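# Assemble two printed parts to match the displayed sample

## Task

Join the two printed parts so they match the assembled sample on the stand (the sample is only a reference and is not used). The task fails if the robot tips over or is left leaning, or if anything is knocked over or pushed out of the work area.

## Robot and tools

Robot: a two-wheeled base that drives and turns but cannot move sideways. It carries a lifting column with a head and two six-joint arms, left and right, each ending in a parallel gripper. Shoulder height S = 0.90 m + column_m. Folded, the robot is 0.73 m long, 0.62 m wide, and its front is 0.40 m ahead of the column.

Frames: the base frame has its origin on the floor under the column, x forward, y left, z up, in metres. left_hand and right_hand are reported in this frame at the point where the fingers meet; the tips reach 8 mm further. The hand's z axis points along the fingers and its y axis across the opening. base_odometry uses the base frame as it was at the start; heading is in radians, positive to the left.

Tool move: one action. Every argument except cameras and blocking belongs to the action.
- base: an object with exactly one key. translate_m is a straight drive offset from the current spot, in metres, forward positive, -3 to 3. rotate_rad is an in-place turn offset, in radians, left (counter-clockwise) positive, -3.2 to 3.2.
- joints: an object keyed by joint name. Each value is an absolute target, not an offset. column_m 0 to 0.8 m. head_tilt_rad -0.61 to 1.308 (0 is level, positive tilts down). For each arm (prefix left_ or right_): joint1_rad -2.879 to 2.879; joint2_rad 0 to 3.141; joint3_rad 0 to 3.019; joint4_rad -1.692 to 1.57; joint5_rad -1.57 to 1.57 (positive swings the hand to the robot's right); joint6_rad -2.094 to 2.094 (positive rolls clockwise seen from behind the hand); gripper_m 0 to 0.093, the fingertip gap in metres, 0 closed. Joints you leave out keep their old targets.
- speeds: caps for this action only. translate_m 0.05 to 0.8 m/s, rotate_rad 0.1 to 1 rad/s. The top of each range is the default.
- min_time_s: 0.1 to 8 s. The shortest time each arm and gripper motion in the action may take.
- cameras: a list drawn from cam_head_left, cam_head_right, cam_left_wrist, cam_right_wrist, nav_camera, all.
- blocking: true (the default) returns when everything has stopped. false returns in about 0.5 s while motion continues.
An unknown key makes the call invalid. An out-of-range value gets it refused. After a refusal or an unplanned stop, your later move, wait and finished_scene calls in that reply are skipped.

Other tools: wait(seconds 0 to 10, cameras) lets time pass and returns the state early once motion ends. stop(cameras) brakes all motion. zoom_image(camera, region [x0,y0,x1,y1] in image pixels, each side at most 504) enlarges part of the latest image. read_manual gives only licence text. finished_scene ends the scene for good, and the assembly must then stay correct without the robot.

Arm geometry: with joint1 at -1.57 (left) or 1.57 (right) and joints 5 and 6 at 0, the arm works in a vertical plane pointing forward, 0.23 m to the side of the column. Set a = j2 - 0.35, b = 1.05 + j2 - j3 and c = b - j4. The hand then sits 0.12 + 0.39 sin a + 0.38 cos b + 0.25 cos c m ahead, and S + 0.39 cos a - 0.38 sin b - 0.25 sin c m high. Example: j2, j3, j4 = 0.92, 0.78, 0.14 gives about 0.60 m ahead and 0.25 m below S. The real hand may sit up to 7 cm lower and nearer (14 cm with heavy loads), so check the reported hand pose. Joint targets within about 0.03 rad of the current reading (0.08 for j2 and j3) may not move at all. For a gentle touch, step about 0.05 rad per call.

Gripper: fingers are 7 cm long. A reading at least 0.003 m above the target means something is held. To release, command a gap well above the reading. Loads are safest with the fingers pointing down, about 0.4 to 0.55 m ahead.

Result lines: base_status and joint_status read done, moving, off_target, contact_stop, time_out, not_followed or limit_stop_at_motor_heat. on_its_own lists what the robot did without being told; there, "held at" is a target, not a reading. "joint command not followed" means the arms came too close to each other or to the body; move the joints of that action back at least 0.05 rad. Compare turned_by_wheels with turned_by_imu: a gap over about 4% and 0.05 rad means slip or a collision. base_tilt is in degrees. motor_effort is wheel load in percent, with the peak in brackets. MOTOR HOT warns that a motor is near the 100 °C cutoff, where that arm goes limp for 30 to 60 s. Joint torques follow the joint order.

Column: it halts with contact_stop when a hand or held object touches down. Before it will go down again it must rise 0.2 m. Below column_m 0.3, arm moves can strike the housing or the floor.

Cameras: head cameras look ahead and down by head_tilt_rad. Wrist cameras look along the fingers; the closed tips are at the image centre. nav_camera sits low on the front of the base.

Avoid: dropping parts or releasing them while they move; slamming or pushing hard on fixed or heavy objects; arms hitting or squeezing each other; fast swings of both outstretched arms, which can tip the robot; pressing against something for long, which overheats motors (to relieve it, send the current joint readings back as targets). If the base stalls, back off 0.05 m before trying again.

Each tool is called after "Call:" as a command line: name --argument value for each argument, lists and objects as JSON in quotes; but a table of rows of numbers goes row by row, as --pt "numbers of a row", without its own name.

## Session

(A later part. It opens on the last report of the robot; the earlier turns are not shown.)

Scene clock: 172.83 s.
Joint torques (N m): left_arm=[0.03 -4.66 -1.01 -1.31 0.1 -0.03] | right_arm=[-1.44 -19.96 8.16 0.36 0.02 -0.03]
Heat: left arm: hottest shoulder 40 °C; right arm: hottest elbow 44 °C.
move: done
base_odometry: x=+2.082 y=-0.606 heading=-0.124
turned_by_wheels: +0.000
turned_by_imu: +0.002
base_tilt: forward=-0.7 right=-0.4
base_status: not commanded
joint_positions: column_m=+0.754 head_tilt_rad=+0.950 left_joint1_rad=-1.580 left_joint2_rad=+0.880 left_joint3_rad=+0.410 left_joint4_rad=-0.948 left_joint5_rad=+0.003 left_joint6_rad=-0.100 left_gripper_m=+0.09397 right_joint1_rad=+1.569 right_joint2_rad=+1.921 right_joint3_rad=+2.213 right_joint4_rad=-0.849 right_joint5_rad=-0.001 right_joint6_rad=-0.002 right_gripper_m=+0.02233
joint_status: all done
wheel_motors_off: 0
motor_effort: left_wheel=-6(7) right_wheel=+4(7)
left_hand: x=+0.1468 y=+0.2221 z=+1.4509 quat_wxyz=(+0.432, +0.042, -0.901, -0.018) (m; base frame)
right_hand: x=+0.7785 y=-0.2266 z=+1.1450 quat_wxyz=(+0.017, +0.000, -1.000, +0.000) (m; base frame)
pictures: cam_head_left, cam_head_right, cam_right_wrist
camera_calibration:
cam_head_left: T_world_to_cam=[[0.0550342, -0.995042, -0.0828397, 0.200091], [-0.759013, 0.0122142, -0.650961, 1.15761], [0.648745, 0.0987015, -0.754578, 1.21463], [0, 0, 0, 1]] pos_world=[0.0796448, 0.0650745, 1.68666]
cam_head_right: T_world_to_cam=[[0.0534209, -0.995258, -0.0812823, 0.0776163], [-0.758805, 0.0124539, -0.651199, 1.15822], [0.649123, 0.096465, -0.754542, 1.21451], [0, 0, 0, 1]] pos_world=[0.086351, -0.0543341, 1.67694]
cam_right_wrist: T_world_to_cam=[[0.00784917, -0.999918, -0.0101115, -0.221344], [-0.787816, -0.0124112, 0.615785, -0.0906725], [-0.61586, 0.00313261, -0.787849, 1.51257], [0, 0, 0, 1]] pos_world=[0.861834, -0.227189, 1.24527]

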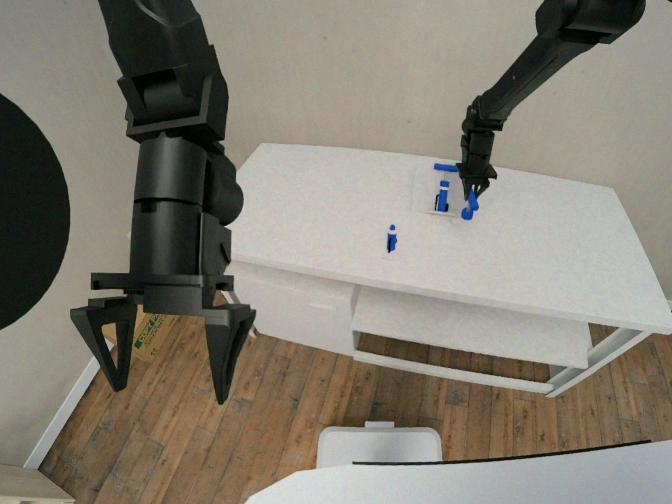

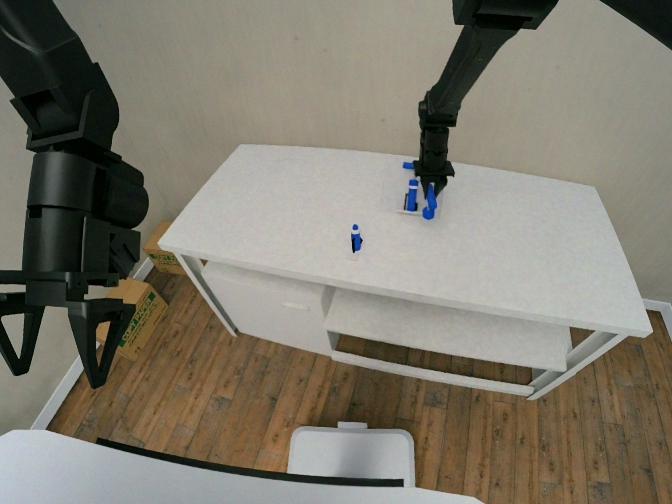

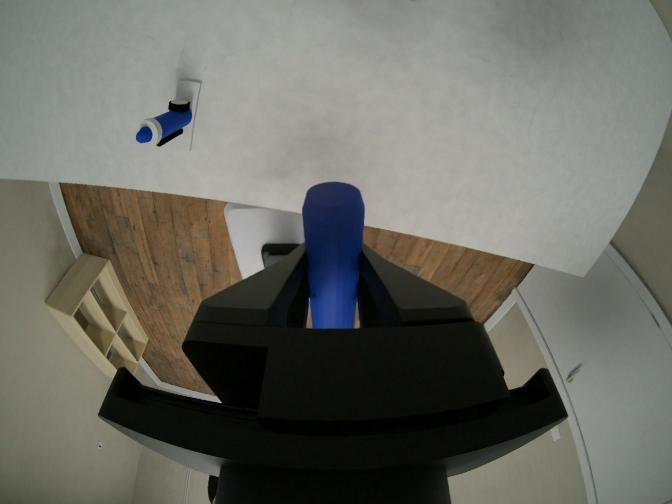

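Call:
move --base '{"rotate_rad":0.285}' --joints '{"right_joint6_rad":0.55}' --cameras '["cam_head_left","cam_head_right","cam_right_wrist"]'

Call:
zoom_image --camera "cam_head_left" --region '[410, 180, 530, 280]'

Call:
zoom_image --camera "cam_head_right" --region '[370, 180, 490, 280]'

Scene clock: 179.73 s.
Joint torques (N m): left_arm=[-0.09 -4.84 -1.02 -1.33 0.11 -0.02] | right_arm=[-1.38 -20.84 8.13 0.29 0.02 0.04]
Heat: left arm: hottest shoulder 40 °C; right arm: hottest elbow 45 °C.
move: done
base_odometry: x=+2.081 y=-0.606 heading=+0.160
turned_by_wheels: +0.284
turned_by_imu: +0.287
base_tilt: forward=-0.6 right=-0.4
base_status: done
joint_positions: column_m=+0.754 head_tilt_rad=+0.950 left_joint1_rad=-1.580 left_joint2_rad=+0.880 left_joint3_rad=+0.410 left_joint4_rad=-0.948 left_joint5_rad=+0.002 left_joint6_rad=-0.100 left_gripper_m=+0.09397 right_joint1_rad=+1.578 right_joint2_rad=+1.921 right_joint3_rad=+2.213 right_joint4_rad=-0.849 right_joint5_rad=+0.000 right_joint6_rad=+0.544 right_gripper_m=+0.02233
joint_status: all done
wheel_motors_off: 0
motor_effort: left_wheel=-1(25) right_wheel=+0(34)
left_hand: x=+0.1468 y=+0.2222 z=+1.4509 quat_wxyz=(+0.432, +0.042, -0.901, -0.018) (m; base frame)
right_hand: x=+0.7785 y=-0.2195 z=+1.1450 quat_wxyz=(+0.017, -0.267, -0.964, +0.001) (m; base frame)
pictures: cam_head_left, cam_head_right, cam_right_wrist
camera_calibration:
cam_head_left: T_world_to_cam=[[0.0550342, -0.995042, -0.0828397, 0.200091], [-0.759013, 0.0122142, -0.650961, 1.15761], [0.648745, 0.0987015, -0.754578, 1.21463], [0, 0, 0, 1]] pos_world=[0.0796448, 0.0650745, 1.68666]
cam_head_right: T_world_to_cam=[[0.0534209, -0.995258, -0.0812823, 0.0776163], [-0.758805, 0.0124539, -0.651199, 1.15822], [0.649123, 0.096465, -0.754542, 1.21451], [0, 0, 0, 1]] pos_world=[0.086351, -0.0543341, 1.67694]
cam_right_wrist: T_world_to_cam=[[-0.507899, -0.861416, 0.00083099, 0.205202], [-0.679047, 0.400966, 0.614916, -0.0835961], [-0.530032, 0.311751, -0.788592, 1.51428], [0, 0, 0, 1]] pos_world=[0.850075, -0.261796, 1.24538]

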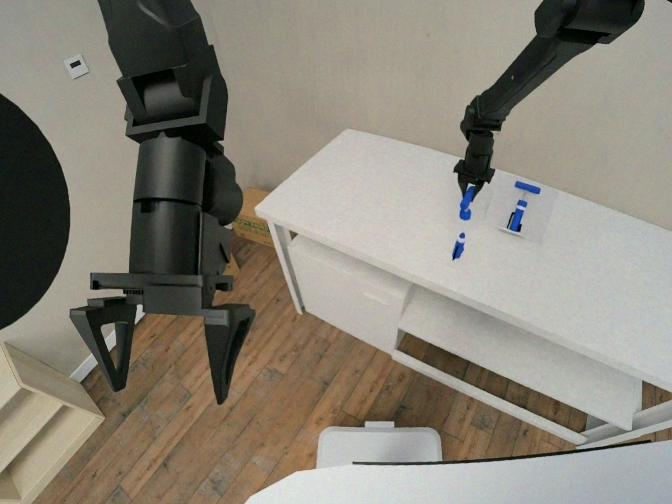

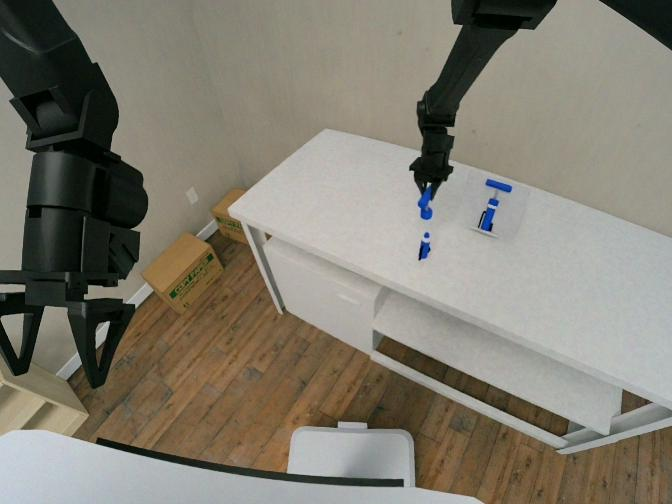

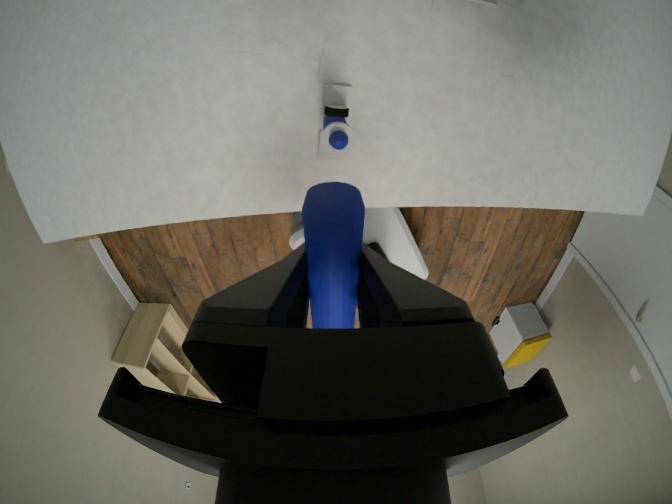

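Scaled by 4.200 from the camera's 672x504 image, which has a finer 960x720 frame.

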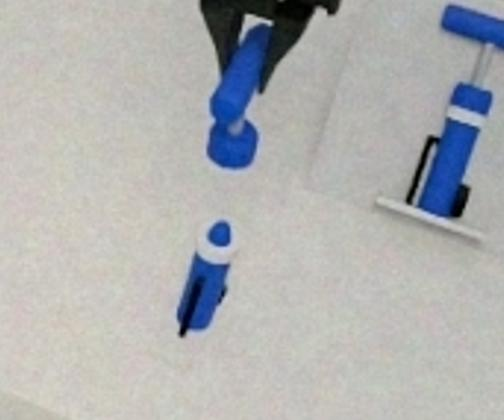

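Scaled by 4.200 from the camera's 672x504 image, which has a finer 960x720 frame.

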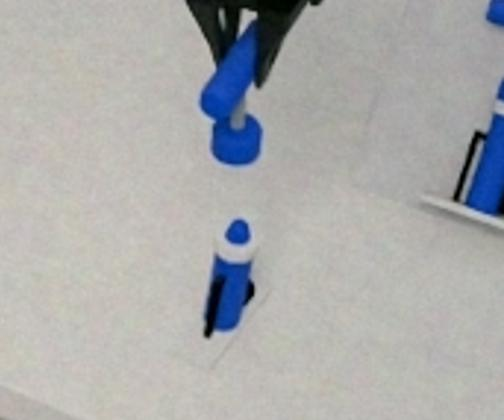

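Call:
move --base '{"rotate_rad":-0.016}' --joints '{"column_m":0.694}'

Call:
move --base '{"translate_m":0.012}' --cameras '["cam_head_left","cam_head_right","cam_right_wrist"]'

Call:
zoom_image --camera "cam_head_left" --region '[410, 160, 530, 260]'

Call:
zoom_image --camera "cam_head_right" --region '[370, 160, 490, 260]'

Call:
zoom_image --camera "cam_right_wrist" --region '[260, 60, 410, 210]'

Scene clock: 209.00 s.
Joint torques (N m): left_arm=[-0.09 -4.78 -1.03 -1.32 0.08 -0.03] | right_arm=[-0.85 -20.54 8.02 0.25 0.01 0.04]
Heat: left arm: hottest shoulder 40 °C; right arm: hottest elbow 47 °C.
move: done
base_odometry: x=+2.082 y=-0.606 heading=+0.144
turned_by_wheels: -0.016
turned_by_imu: -0.014
base_tilt: forward=-0.6 right=-0.3
base_status: done
joint_positions: column_m=+0.694 head_tilt_rad=+0.951 left_joint1_rad=-1.580 left_joint2_rad=+0.880 left_joint3_rad=+0.410 left_joint4_rad=-0.948 left_joint5_rad=+0.003 left_joint6_rad=-0.100 left_gripper_m=+0.09397 right_joint1_rad=+1.569 right_joint2_rad=+1.921 right_joint3_rad=+2.214 right_joint4_rad=-0.849 right_joint5_rad=+0.000 right_joint6_rad=+0.544 right_gripper_m=+0.02232
joint_status: all done
wheel_motors_off: 0
motor_effort: left_wheel=-1(12) right_wheel=-2(29)
left_hand: x=+0.1468 y=+0.2220 z=+1.3910 quat_wxyz=(+0.432, +0.042, -0.901, -0.018) (m; base frame)
right_hand: x=+0.7791 y=-0.2265 z=+1.0855 quat_wxyz=(+0.015, -0.269, -0.963, +0.005) (m; base frame)
pictures: none

Scene clock: 209.73 s.
Joint torques (N m): left_arm=[0.09 -4.78 -1.03 -1.32 0.07 -0.04] | right_arm=[-0.97 -20.66 8.02 0.35 0.02 0]
Heat: left arm: hottest shoulder 40 °C; right arm: hottest elbow 47 °C.
move: done
base_odometry: x=+2.093 y=-0.604 heading=+0.143
turned_by_wheels: -0.001
turned_by_imu: -0.001
base_tilt: forward=-0.7 right=-0.4
base_status: done
joint_positions: column_m=+0.694 head_tilt_rad=+0.951 left_joint1_rad=-1.580 left_joint2_rad=+0.880 left_joint3_rad=+0.411 left_joint4_rad=-0.948 left_joint5_rad=+0.003 left_joint6_rad=-0.100 left_gripper_m=+0.09397 right_joint1_rad=+1.569 right_joint2_rad=+1.921 right_joint3_rad=+2.216 right_joint4_rad=-0.849 right_joint5_rad=+0.000 right_joint6_rad=+0.544 right_gripper_m=+0.02232
joint_status: not commanded
wheel_motors_off: 0
motor_effort: left_wheel=+0(31) right_wheel=+1(50)
left_hand: x=+0.1476 y=+0.2220 z=+1.3907 quat_wxyz=(+0.431, +0.042, -0.901, -0.018) (m; base frame)
right_hand: x=+0.7803 y=-0.2265 z=+1.0861 quat_wxyz=(+0.014, -0.269, -0.963, +0.004) (m; base frame)
pictures: cam_head_left, cam_head_right, cam_right_wrist
camera_calibration:
cam_head_left: T_world_to_cam=[[0.0549795, -0.995042, -0.0828729, 0.195196], [-0.759382, 0.0122214, -0.65053, 1.11801], [0.648317, 0.098698, -0.754946, 1.17014], [0, 0, 0, 1]] pos_world=[0.0796453, 0.0650745, 1.62686]
cam_head_right: T_world_to_cam=[[0.053367, -0.995259, -0.0813145, 0.0728045], [-0.759174, 0.0124611, -0.650768, 1.11855], [0.648696, 0.0964615, -0.75491, 1.16995], [0, 0, 0, 1]] pos_world=[0.0863511, -0.0543341, 1.61704]
cam_right_wrist: T_world_to_cam=[[-0.511698, -0.859145, 0.0059668, 0.198061], [-0.679373, 0.408859, 0.609333, -0.0352764], [-0.525945, 0.307741, -0.792892, 1.47158], [0, 0, 0, 1]] pos_world=[0.851351, -0.268278, 1.18711]

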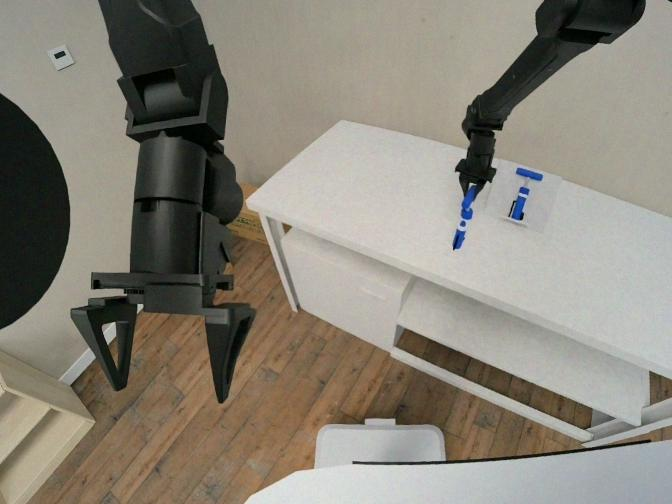

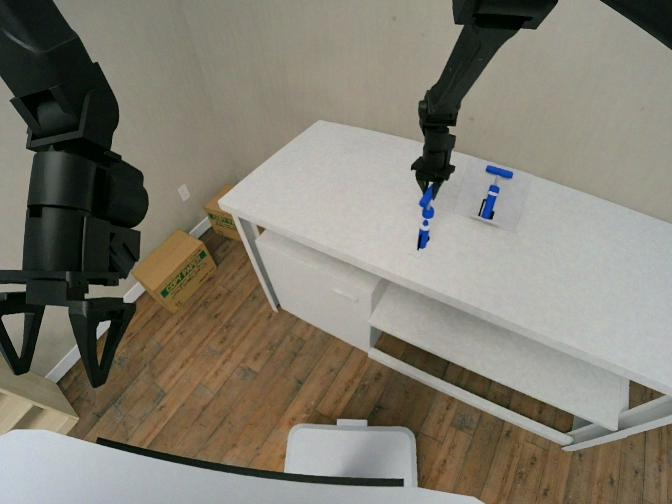

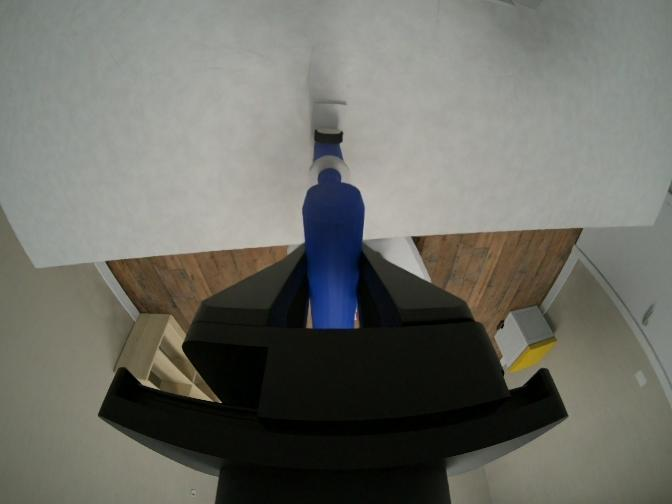

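Scaled by 4.200 from the camera's 672x504 image, which has a finer 960x720 frame.

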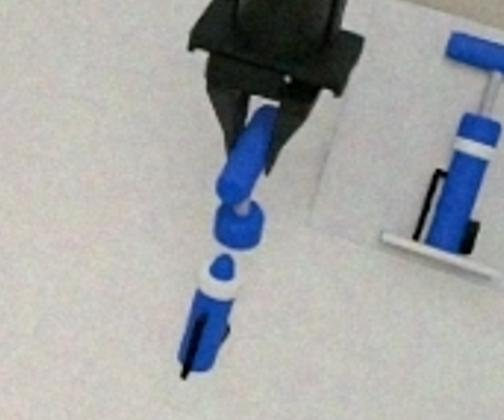

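Scaled by 4.200 from the camera's 672x504 image, which has a finer 960x720 frame.

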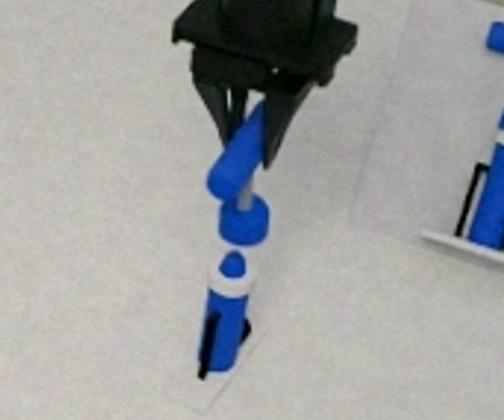

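Scaled by 3.360 from the camera's 672x504 image, which has a finer 960x720 frame.

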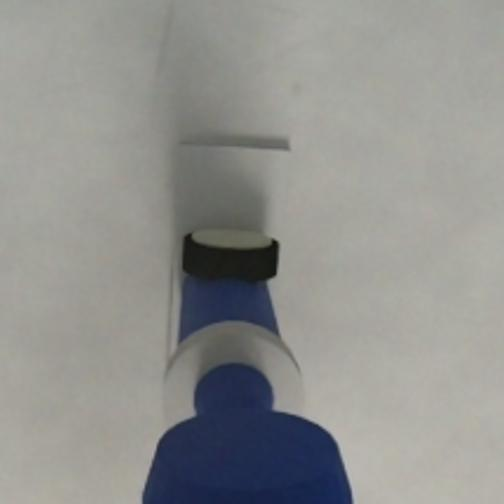

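Call:
zoom_image --camera "cam_head_left" --region '[445, 190, 485, 255]'

Call:
zoom_image --camera "cam_head_right" --region '[405, 190, 445, 255]'

Scaled by 7.754 from the camera's 672x504 image, which has a finer 960x720 frame.

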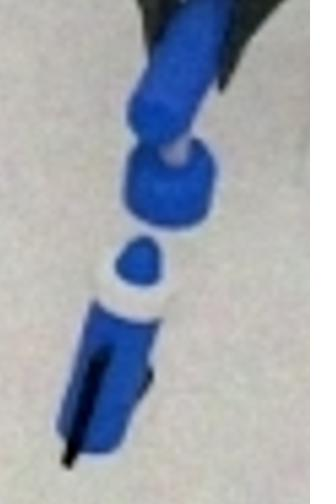

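Scaled by 7.754 from the camera's 672x504 image, which has a finer 960x720 frame.

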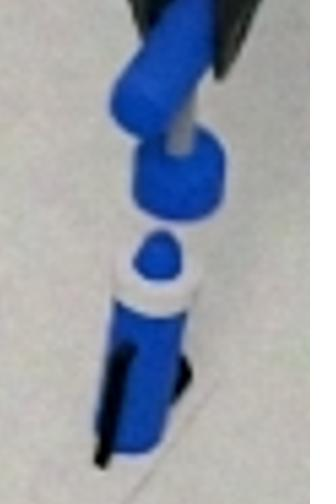

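Call:
move --base '{"rotate_rad":0.006}'

Call:
move --joints '{"column_m":0.668}' --cameras '["cam_head_left","cam_head_right","cam_right_wrist"]'

Call:
zoom_image --camera "cam_head_left" --region '[445, 180, 485, 245]'

Call:
zoom_image --camera "cam_head_right" --region '[405, 180, 445, 245]'

Call:
zoom_image --camera "cam_right_wrist" --region '[260, 60, 410, 210]'

Scene clock: 270.47 s.
Joint torques (N m): left_arm=[-0.09 -4.72 -1.09 -1.32 0.07 -0.03] | right_arm=[-0.67 -20.01 7.9 0.28 0 0.02]
Heat: left arm: hottest shoulder 40 °C; right arm: hottest elbow 48 °C.
move: done
base_odometry: x=+2.093 y=-0.604 heading=+0.148
turned_by_wheels: +0.005
turned_by_imu: +0.006
base_tilt: forward=-0.6 right=-0.4
base_status: done
joint_positions: column_m=+0.694 head_tilt_rad=+0.951 left_joint1_rad=-1.580 left_joint2_rad=+0.880 left_joint3_rad=+0.410 left_joint4_rad=-0.948 left_joint5_rad=+0.003 left_joint6_rad=-0.100 left_gripper_m=+0.09397 right_joint1_rad=+1.569 right_joint2_rad=+1.921 right_joint3_rad=+2.216 right_joint4_rad=-0.849 right_joint5_rad=+0.000 right_joint6_rad=+0.544 right_gripper_m=+0.02232
joint_status: not commanded
wheel_motors_off: 0
motor_effort: left_wheel=+0(17) right_wheel=+0(35)
left_hand: x=+0.1470 y=+0.2220 z=+1.3909 quat_wxyz=(+0.432, +0.042, -0.901, -0.018) (m; base frame)
right_hand: x=+0.7803 y=-0.2265 z=+1.0861 quat_wxyz=(+0.014, -0.269, -0.963, +0.004) (m; base frame)
pictures: none

Scene clock: 271.40 s.
Joint torques (N m): left_arm=[-0.03 -4.66 -1.05 -1.33 0.08 -0.02] | right_arm=[-0.85 -19.96 8.17 0.44 -0.01 0.05]
Heat: left arm: hottest shoulder 40 °C; right arm: hottest elbow 48 °C.
move: done
base_odometry: x=+2.093 y=-0.604 heading=+0.148
turned_by_wheels: +0.000
turned_by_imu: +0.000
base_tilt: forward=-0.6 right=-0.4
base_status: not commanded
joint_positions: column_m=+0.668 head_tilt_rad=+0.951 left_joint1_rad=-1.580 left_joint2_rad=+0.880 left_joint3_rad=+0.410 left_joint4_rad=-0.948 left_joint5_rad=+0.003 left_joint6_rad=-0.100 left_gripper_m=+0.09397 right_joint1_rad=+1.569 right_joint2_rad=+1.921 right_joint3_rad=+2.216 right_joint4_rad=-0.849 right_joint5_rad=+0.000 right_joint6_rad=+0.544 right_gripper_m=+0.02232
joint_status: all done
wheel_motors_off: 0
motor_effort: left_wheel=+0(1) right_wheel=+3(3)
left_hand: x=+0.1470 y=+0.2220 z=+1.3649 quat_wxyz=(+0.432, +0.042, -0.901, -0.018) (m; base frame)
right_hand: x=+0.7801 y=-0.2265 z=+1.0598 quat_wxyz=(+0.014, -0.269, -0.963, +0.005) (m; base frame)
pictures: cam_head_left, cam_head_right, cam_right_wrist
camera_calibration:
cam_head_left: T_world_to_cam=[[0.0549795, -0.995042, -0.0828729, 0.193041], [-0.759382, 0.0122214, -0.65053, 1.10109], [0.648317, 0.098698, -0.754946, 1.15051], [0, 0, 0, 1]] pos_world=[0.0796453, 0.0650745, 1.60086]
cam_head_right: T_world_to_cam=[[0.053367, -0.995259, -0.0813145, 0.0706903], [-0.759174, 0.0124611, -0.650768, 1.10163], [0.648696, 0.0964615, -0.75491, 1.15032], [0, 0, 0, 1]] pos_world=[0.0863511, -0.0543341, 1.59104]
cam_right_wrist: T_world_to_cam=[[-0.511686, -0.859151, 0.00615062, 0.197892], [-0.679149, 0.408846, 0.609591, -0.0198775], [-0.526245, 0.307742, -0.792692, 1.45064], [0, 0, 0, 1]] pos_world=[0.851152, -0.268278, 1.16081]

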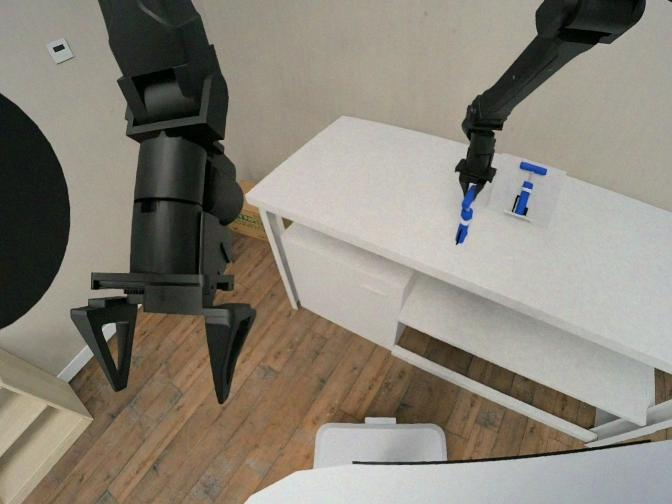

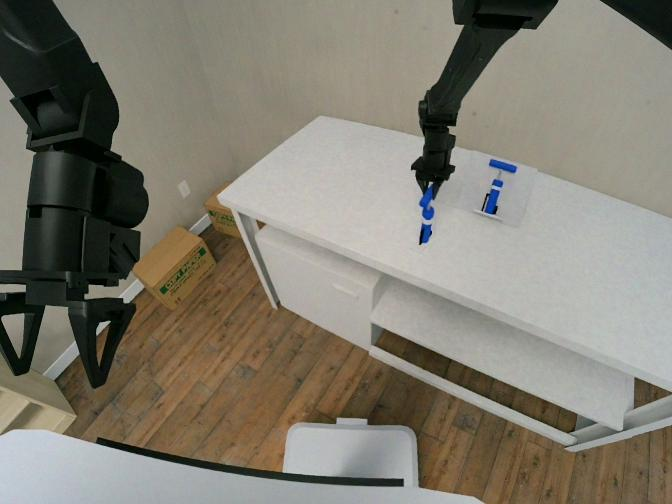

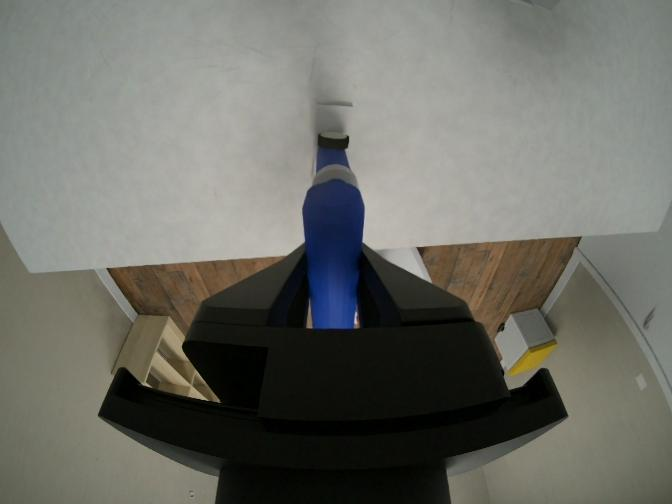

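Scaled by 7.754 from the camera's 672x504 image, which has a finer 960x720 frame.

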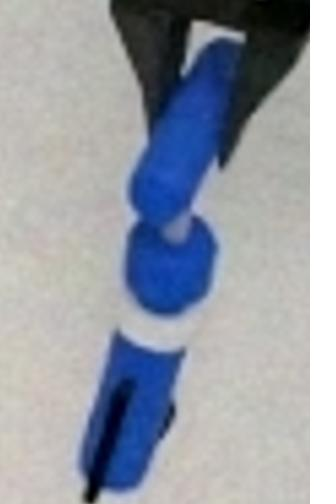

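Scaled by 7.754 from the camera's 672x504 image, which has a finer 960x720 frame.

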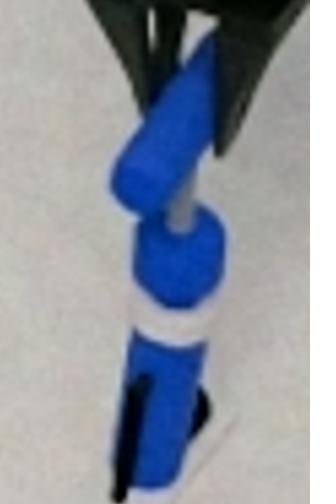

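Scaled by 3.360 from the camera's 672x504 image, which has a finer 960x720 frame.

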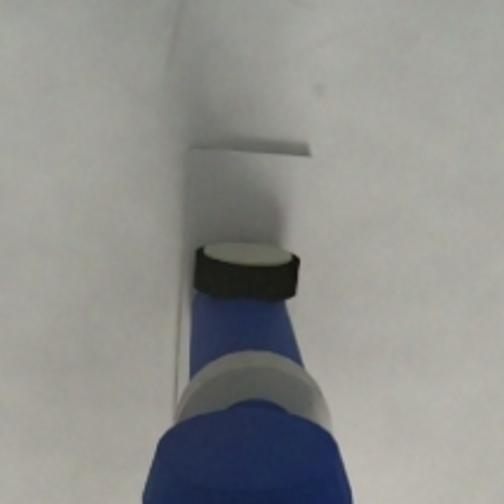

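Call:
move --joints '{"column_m":0.655}' --cameras '["cam_head_left","cam_head_right","cam_right_wrist"]'

Call:
zoom_image --camera "cam_head_left" --region '[445, 180, 485, 245]'

Call:
zoom_image --camera "cam_head_right" --region '[405, 180, 445, 245]'

Call:
zoom_image --camera "cam_right_wrist" --region '[260, 60, 410, 210]'

Scene clock: 278.90 s.
Joint torques (N m): left_arm=[-0.03 -4.84 -1.09 -1.28 0.07 -0.03] | right_arm=[-0.5 -19.78 7.9 0.35 -0.03 0.04]
Heat: left arm: hottest shoulder 40 °C; right arm: hottest elbow 49 °C.
move: done
base_odometry: x=+2.093 y=-0.604 heading=+0.148
turned_by_wheels: +0.000
turned_by_imu: +0.001
base_tilt: forward=-0.6 right=-0.4
base_status: not commanded
joint_positions: column_m=+0.655 head_tilt_rad=+0.951 left_joint1_rad=-1.580 left_joint2_rad=+0.880 left_joint3_rad=+0.410 left_joint4_rad=-0.948 left_joint5_rad=+0.003 left_joint6_rad=-0.100 left_gripper_m=+0.09397 right_joint1_rad=+1.569 right_joint2_rad=+1.921 right_joint3_rad=+2.216 right_joint4_rad=-0.849 right_joint5_rad=+0.000 right_joint6_rad=+0.544 right_gripper_m=+0.02232
joint_status: all done
wheel_motors_off: 0
motor_effort: left_wheel=-1(2) right_wheel=+3(4)
left_hand: x=+0.1470 y=+0.2220 z=+1.3519 quat_wxyz=(+0.432, +0.042, -0.901, -0.018) (m; base frame)
right_hand: x=+0.7801 y=-0.2265 z=+1.0468 quat_wxyz=(+0.014, -0.269, -0.963, +0.005) (m; base frame)
pictures: cam_head_left, cam_head_right, cam_right_wrist
camera_calibration:
cam_head_left: T_world_to_cam=[[0.0549795, -0.995042, -0.0828729, 0.191964], [-0.759382, 0.0122214, -0.65053, 1.09264], [0.648317, 0.098698, -0.754946, 1.14069], [0, 0, 0, 1]] pos_world=[0.0796453, 0.0650745, 1.58786]
cam_head_right: T_world_to_cam=[[0.053367, -0.995259, -0.0813145, 0.0696332], [-0.759174, 0.0124611, -0.650768, 1.09317], [0.648696, 0.0964615, -0.75491, 1.14051], [0, 0, 0, 1]] pos_world=[0.0863511, -0.0543341, 1.57804]
cam_right_wrist: T_world_to_cam=[[-0.511686, -0.859151, 0.00615062, 0.197972], [-0.679149, 0.408846, 0.609591, -0.0119528], [-0.526245, 0.307742, -0.792692, 1.44034], [0, 0, 0, 1]] pos_world=[0.851152, -0.268278, 1.14781]

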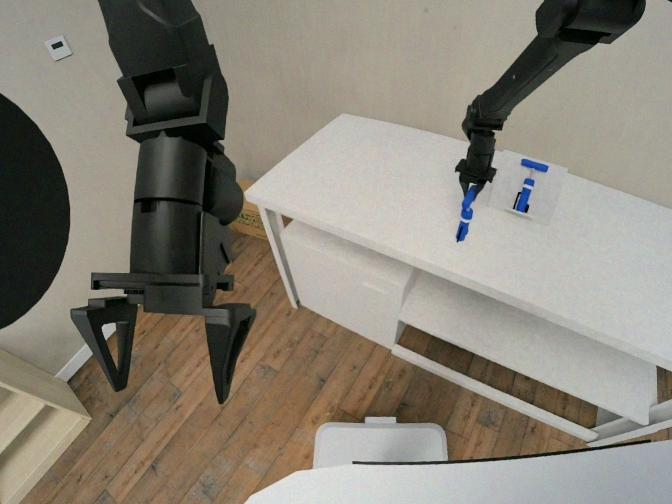

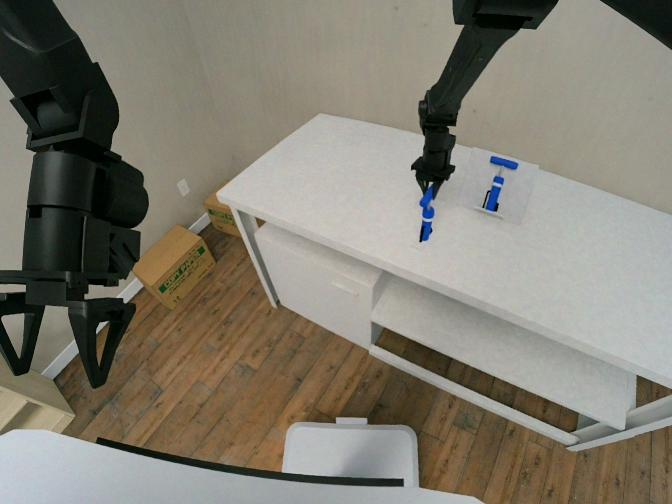

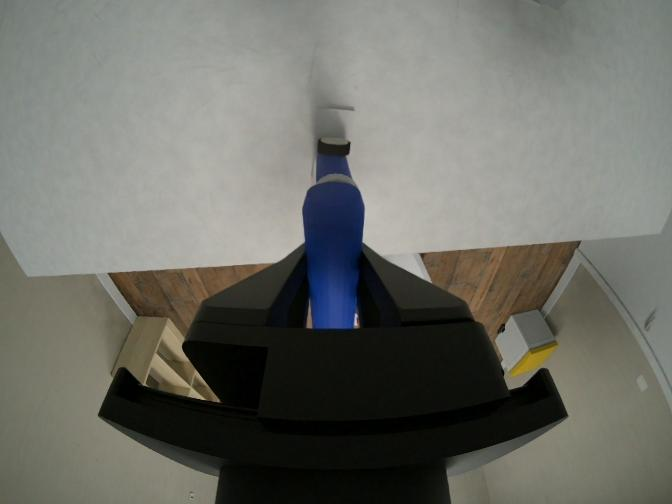

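Scaled by 7.754 from the camera's 672x504 image, which has a finer 960x720 frame.

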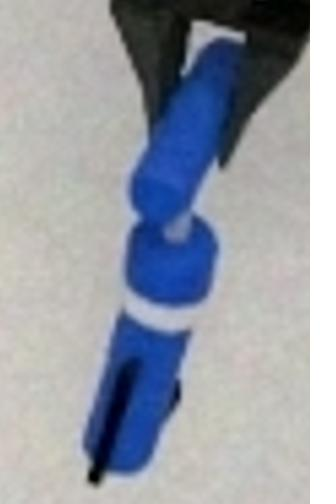

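Scaled by 7.754 from the camera's 672x504 image, which has a finer 960x720 frame.

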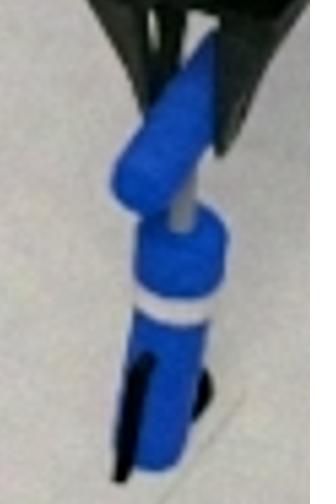

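Scaled by 3.360 from the camera's 672x504 image, which has a finer 960x720 frame.

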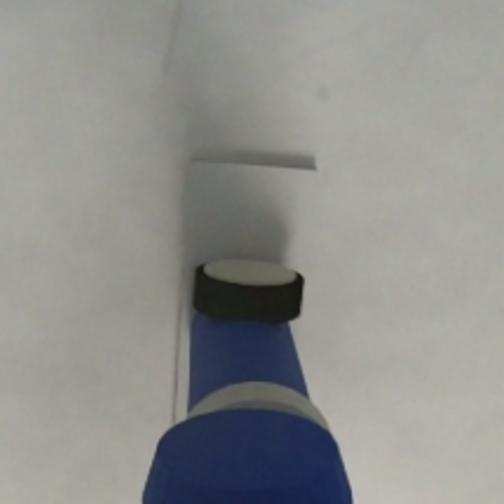

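Call:
move --joints '{"right_joint6_rad":0.6}'

Call:
move --joints '{"column_m":0.647}'

Call:
move --joints '{"column_m":0.637}' --cameras '["cam_head_left","cam_head_right","cam_right_wrist"]'

Call:
zoom_image --camera "cam_head_left" --region '[445, 175, 485, 240]'

Call:
zoom_image --camera "cam_right_wrist" --region '[260, 60, 410, 210]'

Scene clock: 290.17 s.
Joint torques (N m): left_arm=[-0.21 -4.84 -1.06 -1.31 0.08 -0.04] | right_arm=[-1.08 -19.9 7.92 0.29 0 0.03]
Heat: left arm: hottest shoulder 40 °C; right arm: hottest elbow 49 °C.
move: done
base_odometry: x=+2.093 y=-0.604 heading=+0.148
turned_by_wheels: +0.000
turned_by_imu: +0.001
base_tilt: forward=-0.6 right=-0.4
base_status: not commanded
joint_positions: column_m=+0.655 head_tilt_rad=+0.951 left_joint1_rad=-1.580 left_joint2_rad=+0.880 left_joint3_rad=+0.410 left_joint4_rad=-0.948 left_joint5_rad=+0.003 left_joint6_rad=-0.100 left_gripper_m=+0.09397 right_joint1_rad=+1.569 right_joint2_rad=+1.921 right_joint3_rad=+2.216 right_joint4_rad=-0.849 right_joint5_rad=+0.000 right_joint6_rad=+0.592 right_gripper_m=+0.02232
joint_status: all done
wheel_motors_off: 0
motor_effort: left_wheel=-1(2) right_wheel=+2(5)
left_hand: x=+0.1470 y=+0.2220 z=+1.3519 quat_wxyz=(+0.432, +0.042, -0.901, -0.018) (m; base frame)
right_hand: x=+0.7801 y=-0.2265 z=+1.0468 quat_wxyz=(+0.014, -0.292, -0.956, +0.005) (m; base frame)
pictures: none

Scene clock: 290.80 s.
Joint torques (N m): left_arm=[-0.03 -4.72 -0.99 -1.31 0.07 -0.03] | right_arm=[-0.73 -20.37 7.66 0.66 0.19 0.08]
Heat: left arm: hottest shoulder 40 °C; right arm: hottest elbow 49 °C.
move: done
base_odometry: x=+2.093 y=-0.604 heading=+0.148
turned_by_wheels: +0.000
turned_by_imu: +0.000
base_tilt: forward=-0.7 right=-0.4
base_status: not commanded
joint_positions: column_m=+0.647 head_tilt_rad=+0.951 left_joint1_rad=-1.580 left_joint2_rad=+0.880 left_joint3_rad=+0.410 left_joint4_rad=-0.948 left_joint5_rad=+0.003 left_joint6_rad=-0.100 left_gripper_m=+0.09397 right_joint1_rad=+1.570 right_joint2_rad=+1.916 right_joint3_rad=+2.221 right_joint4_rad=-0.856 right_joint5_rad=-0.005 right_joint6_rad=+0.592 right_gripper_m=+0.02232
joint_status: all done
wheel_motors_off: 0
motor_effort: left_wheel=-2(2) right_wheel=+2(3)
left_hand: x=+0.1470 y=+0.2220 z=+1.3439 quat_wxyz=(+0.432, +0.042, -0.901, -0.018) (m; base frame)
right_hand: x=+0.7832 y=-0.2251 z=+1.0435 quat_wxyz=(+0.014, -0.292, -0.956, +0.002) (m; base frame)
pictures: none

Scene clock: 291.50 s.
Joint torques (N m): left_arm=[-0.09 -4.72 -1.05 -1.33 0.07 -0.03] | right_arm=[-1.14 -19.31 7.72 1.36 0.27 0.04]
Heat: left arm: hottest shoulder 40 °C; right arm: hottest elbow 49 °C.
move: done
base_odometry: x=+2.093 y=-0.604 heading=+0.148
turned_by_wheels: +0.000
turned_by_imu: +0.000
base_tilt: forward=-0.7 right=-0.4
base_status: not commanded
joint_positions: column_m=+0.637 head_tilt_rad=+0.951 left_joint1_rad=-1.580 left_joint2_rad=+0.880 left_joint3_rad=+0.410 left_joint4_rad=-0.948 left_joint5_rad=+0.003 left_joint6_rad=-0.100 left_gripper_m=+0.09397 right_joint1_rad=+1.570 right_joint2_rad=+1.902 right_joint3_rad=+2.221 right_joint4_rad=-0.874 right_joint5_rad=-0.007 right_joint6_rad=+0.592 right_gripper_m=+0.02232
joint_status: all done
wheel_motors_off: 0
motor_effort: left_wheel=+0(1) right_wheel=+2(4)
left_hand: x=+0.1470 y=+0.2220 z=+1.3339 quat_wxyz=(+0.432, +0.042, -0.901, -0.018) (m; base frame)
right_hand: x=+0.7860 y=-0.2247 z=+1.0432 quat_wxyz=(+0.016, -0.292, -0.956, +0.002) (m; base frame)
pictures: cam_head_left, cam_head_right, cam_right_wrist
camera_calibration:
cam_head_left: T_world_to_cam=[[0.0549795, -0.995042, -0.0828729, 0.190464], [-0.759382, 0.0122214, -0.65053, 1.08086], [0.648317, 0.098698, -0.754946, 1.12703], [0, 0, 0, 1]] pos_world=[0.0796453, 0.0650745, 1.56976]
cam_head_right: T_world_to_cam=[[0.053367, -0.995259, -0.0813145, 0.0681695], [-0.759174, 0.0124611, -0.650768, 1.08146], [0.648696, 0.0964615, -0.75491, 1.12692], [0, 0, 0, 1]] pos_world=[0.0863511, -0.0543341, 1.56004]
cam_right_wrist: T_world_to_cam=[[-0.552525, -0.833494, 0.0020342, 0.244673], [-0.657941, 0.437646, 0.612846, -0.0199527], [-0.511694, 0.337274, -0.7902, 1.43263], [0, 0, 0, 1]] pos_world=[0.855129, -0.270524, 1.1438]

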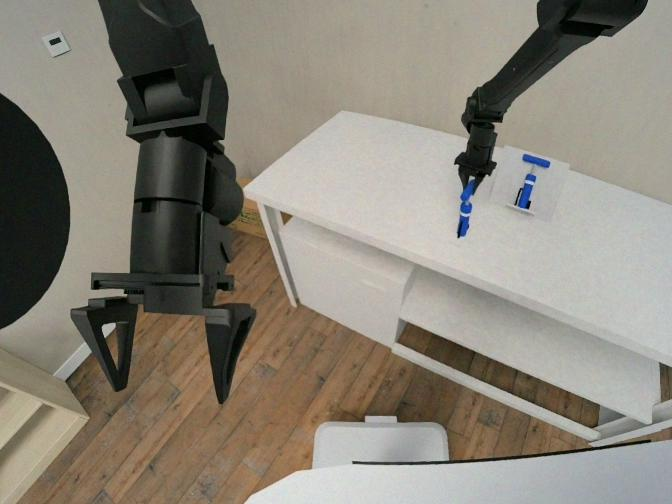

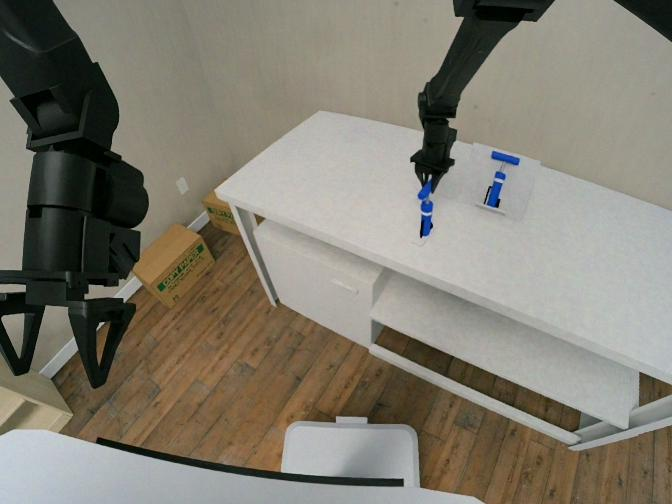

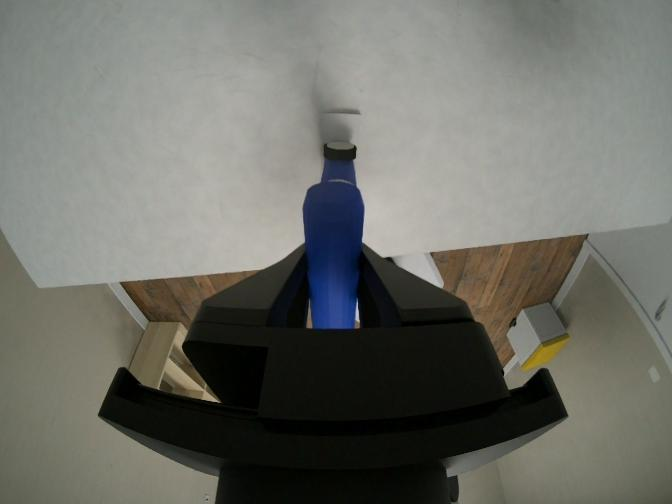

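Scaled by 7.754 from the camera's 672x504 image, which has a finer 960x720 frame.

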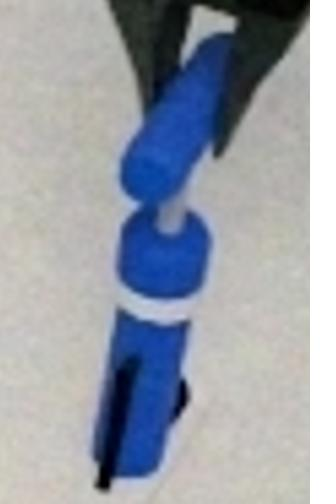

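Scaled by 3.360 from the camera's 672x504 image, which has a finer 960x720 frame.

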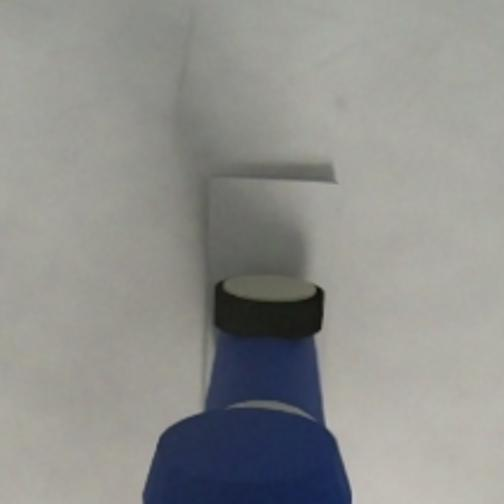

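Call:
zoom_image --camera "cam_head_left" --region '[505, 145, 560, 220]'

Call:
zoom_image --camera "cam_head_right" --region '[405, 170, 460, 245]'

Scaled by 6.720 from the camera's 672x504 image, which has a finer 960x720 frame.

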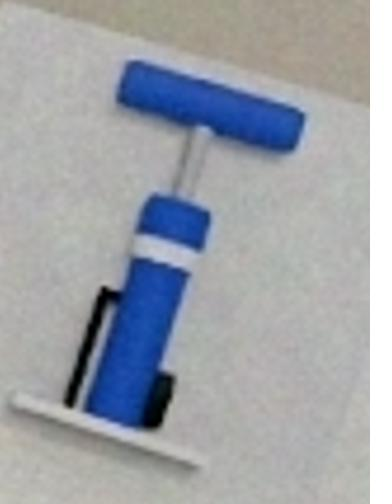

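Scaled by 6.720 from the camera's 672x504 image, which has a finer 960x720 frame.

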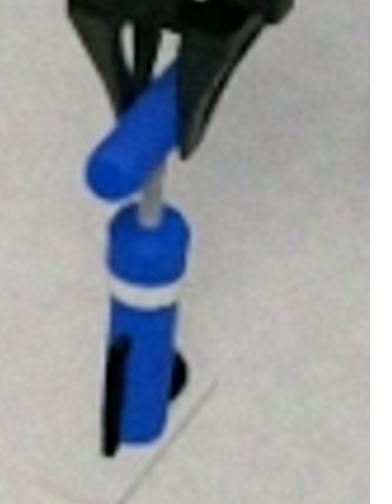

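Call:
move --joints '{"column_m":0.617}' --cameras '["cam_head_left","cam_head_right"]'

Call:
zoom_image --camera "cam_head_right" --region '[405, 160, 460, 235]'

Scene clock: 305.30 s.
Joint torques (N m): left_arm=[-0.03 -4.78 -1.03 -1.31 0.07 -0.03] | right_arm=[-1.2 -17.2 7.91 2.21 0.24 -0.05]
Heat: left arm: hottest shoulder 40 °C; right arm: hottest elbow 50 °C.
move: done
base_odometry: x=+2.093 y=-0.604 heading=+0.148
turned_by_wheels: +0.000
turned_by_imu: +0.001
base_tilt: forward=-0.7 right=-0.4
base_status: not commanded
joint_positions: column_m=+0.617 head_tilt_rad=+0.951 left_joint1_rad=-1.580 left_joint2_rad=+0.880 left_joint3_rad=+0.410 left_joint4_rad=-0.948 left_joint5_rad=+0.003 left_joint6_rad=-0.100 left_gripper_m=+0.09397 right_joint1_rad=+1.570 right_joint2_rad=+1.872 right_joint3_rad=+2.221 right_joint4_rad=-0.900 right_joint5_rad=-0.007 right_joint6_rad=+0.598 right_gripper_m=+0.02232
joint_status: all done
wheel_motors_off: 0
motor_effort: left_wheel=-1(2) right_wheel=+4(5)
left_hand: x=+0.1470 y=+0.2220 z=+1.3139 quat_wxyz=(+0.432, +0.042, -0.901, -0.018) (m; base frame)
right_hand: x=+0.7942 y=-0.2247 z=+1.0432 quat_wxyz=(+0.014, -0.295, -0.956, +0.001) (m; base frame)
pictures: cam_head_left, cam_head_right
camera_calibration:
cam_head_left: T_world_to_cam=[[0.0549795, -0.995042, -0.0828729, 0.188806], [-0.759382, 0.0122214, -0.65053, 1.06785], [0.648317, 0.098698, -0.754946, 1.11193], [0, 0, 0, 1]] pos_world=[0.0796453, 0.0650745, 1.54976]
cam_head_right: T_world_to_cam=[[0.053367, -0.995259, -0.0813145, 0.0665432], [-0.759174, 0.0124611, -0.650768, 1.06844], [0.648696, 0.0964615, -0.75491, 1.11182], [0, 0, 0, 1]] pos_world=[0.0863511, -0.0543341, 1.54004]

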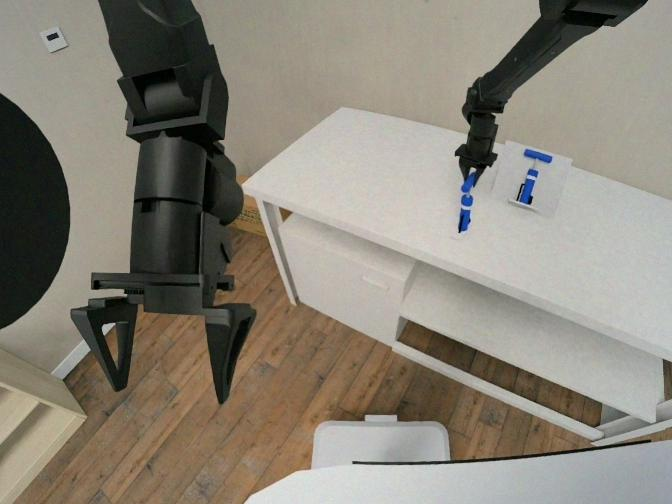

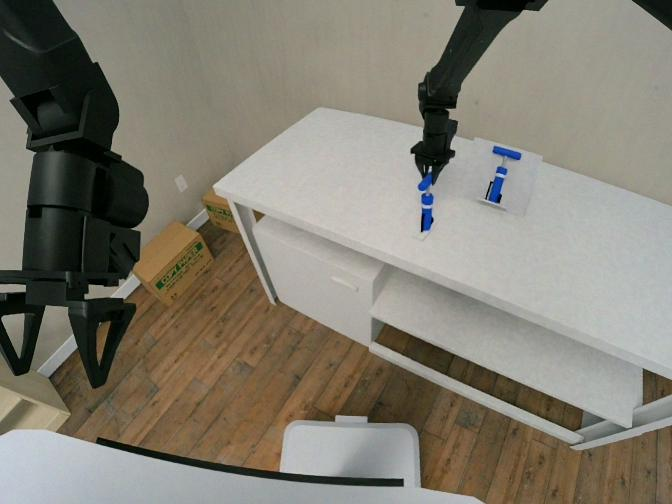

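Scaled by 6.720 from the camera's 672x504 image, which has a finer 960x720 frame.

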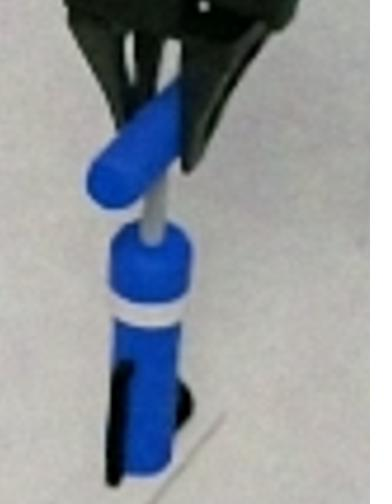

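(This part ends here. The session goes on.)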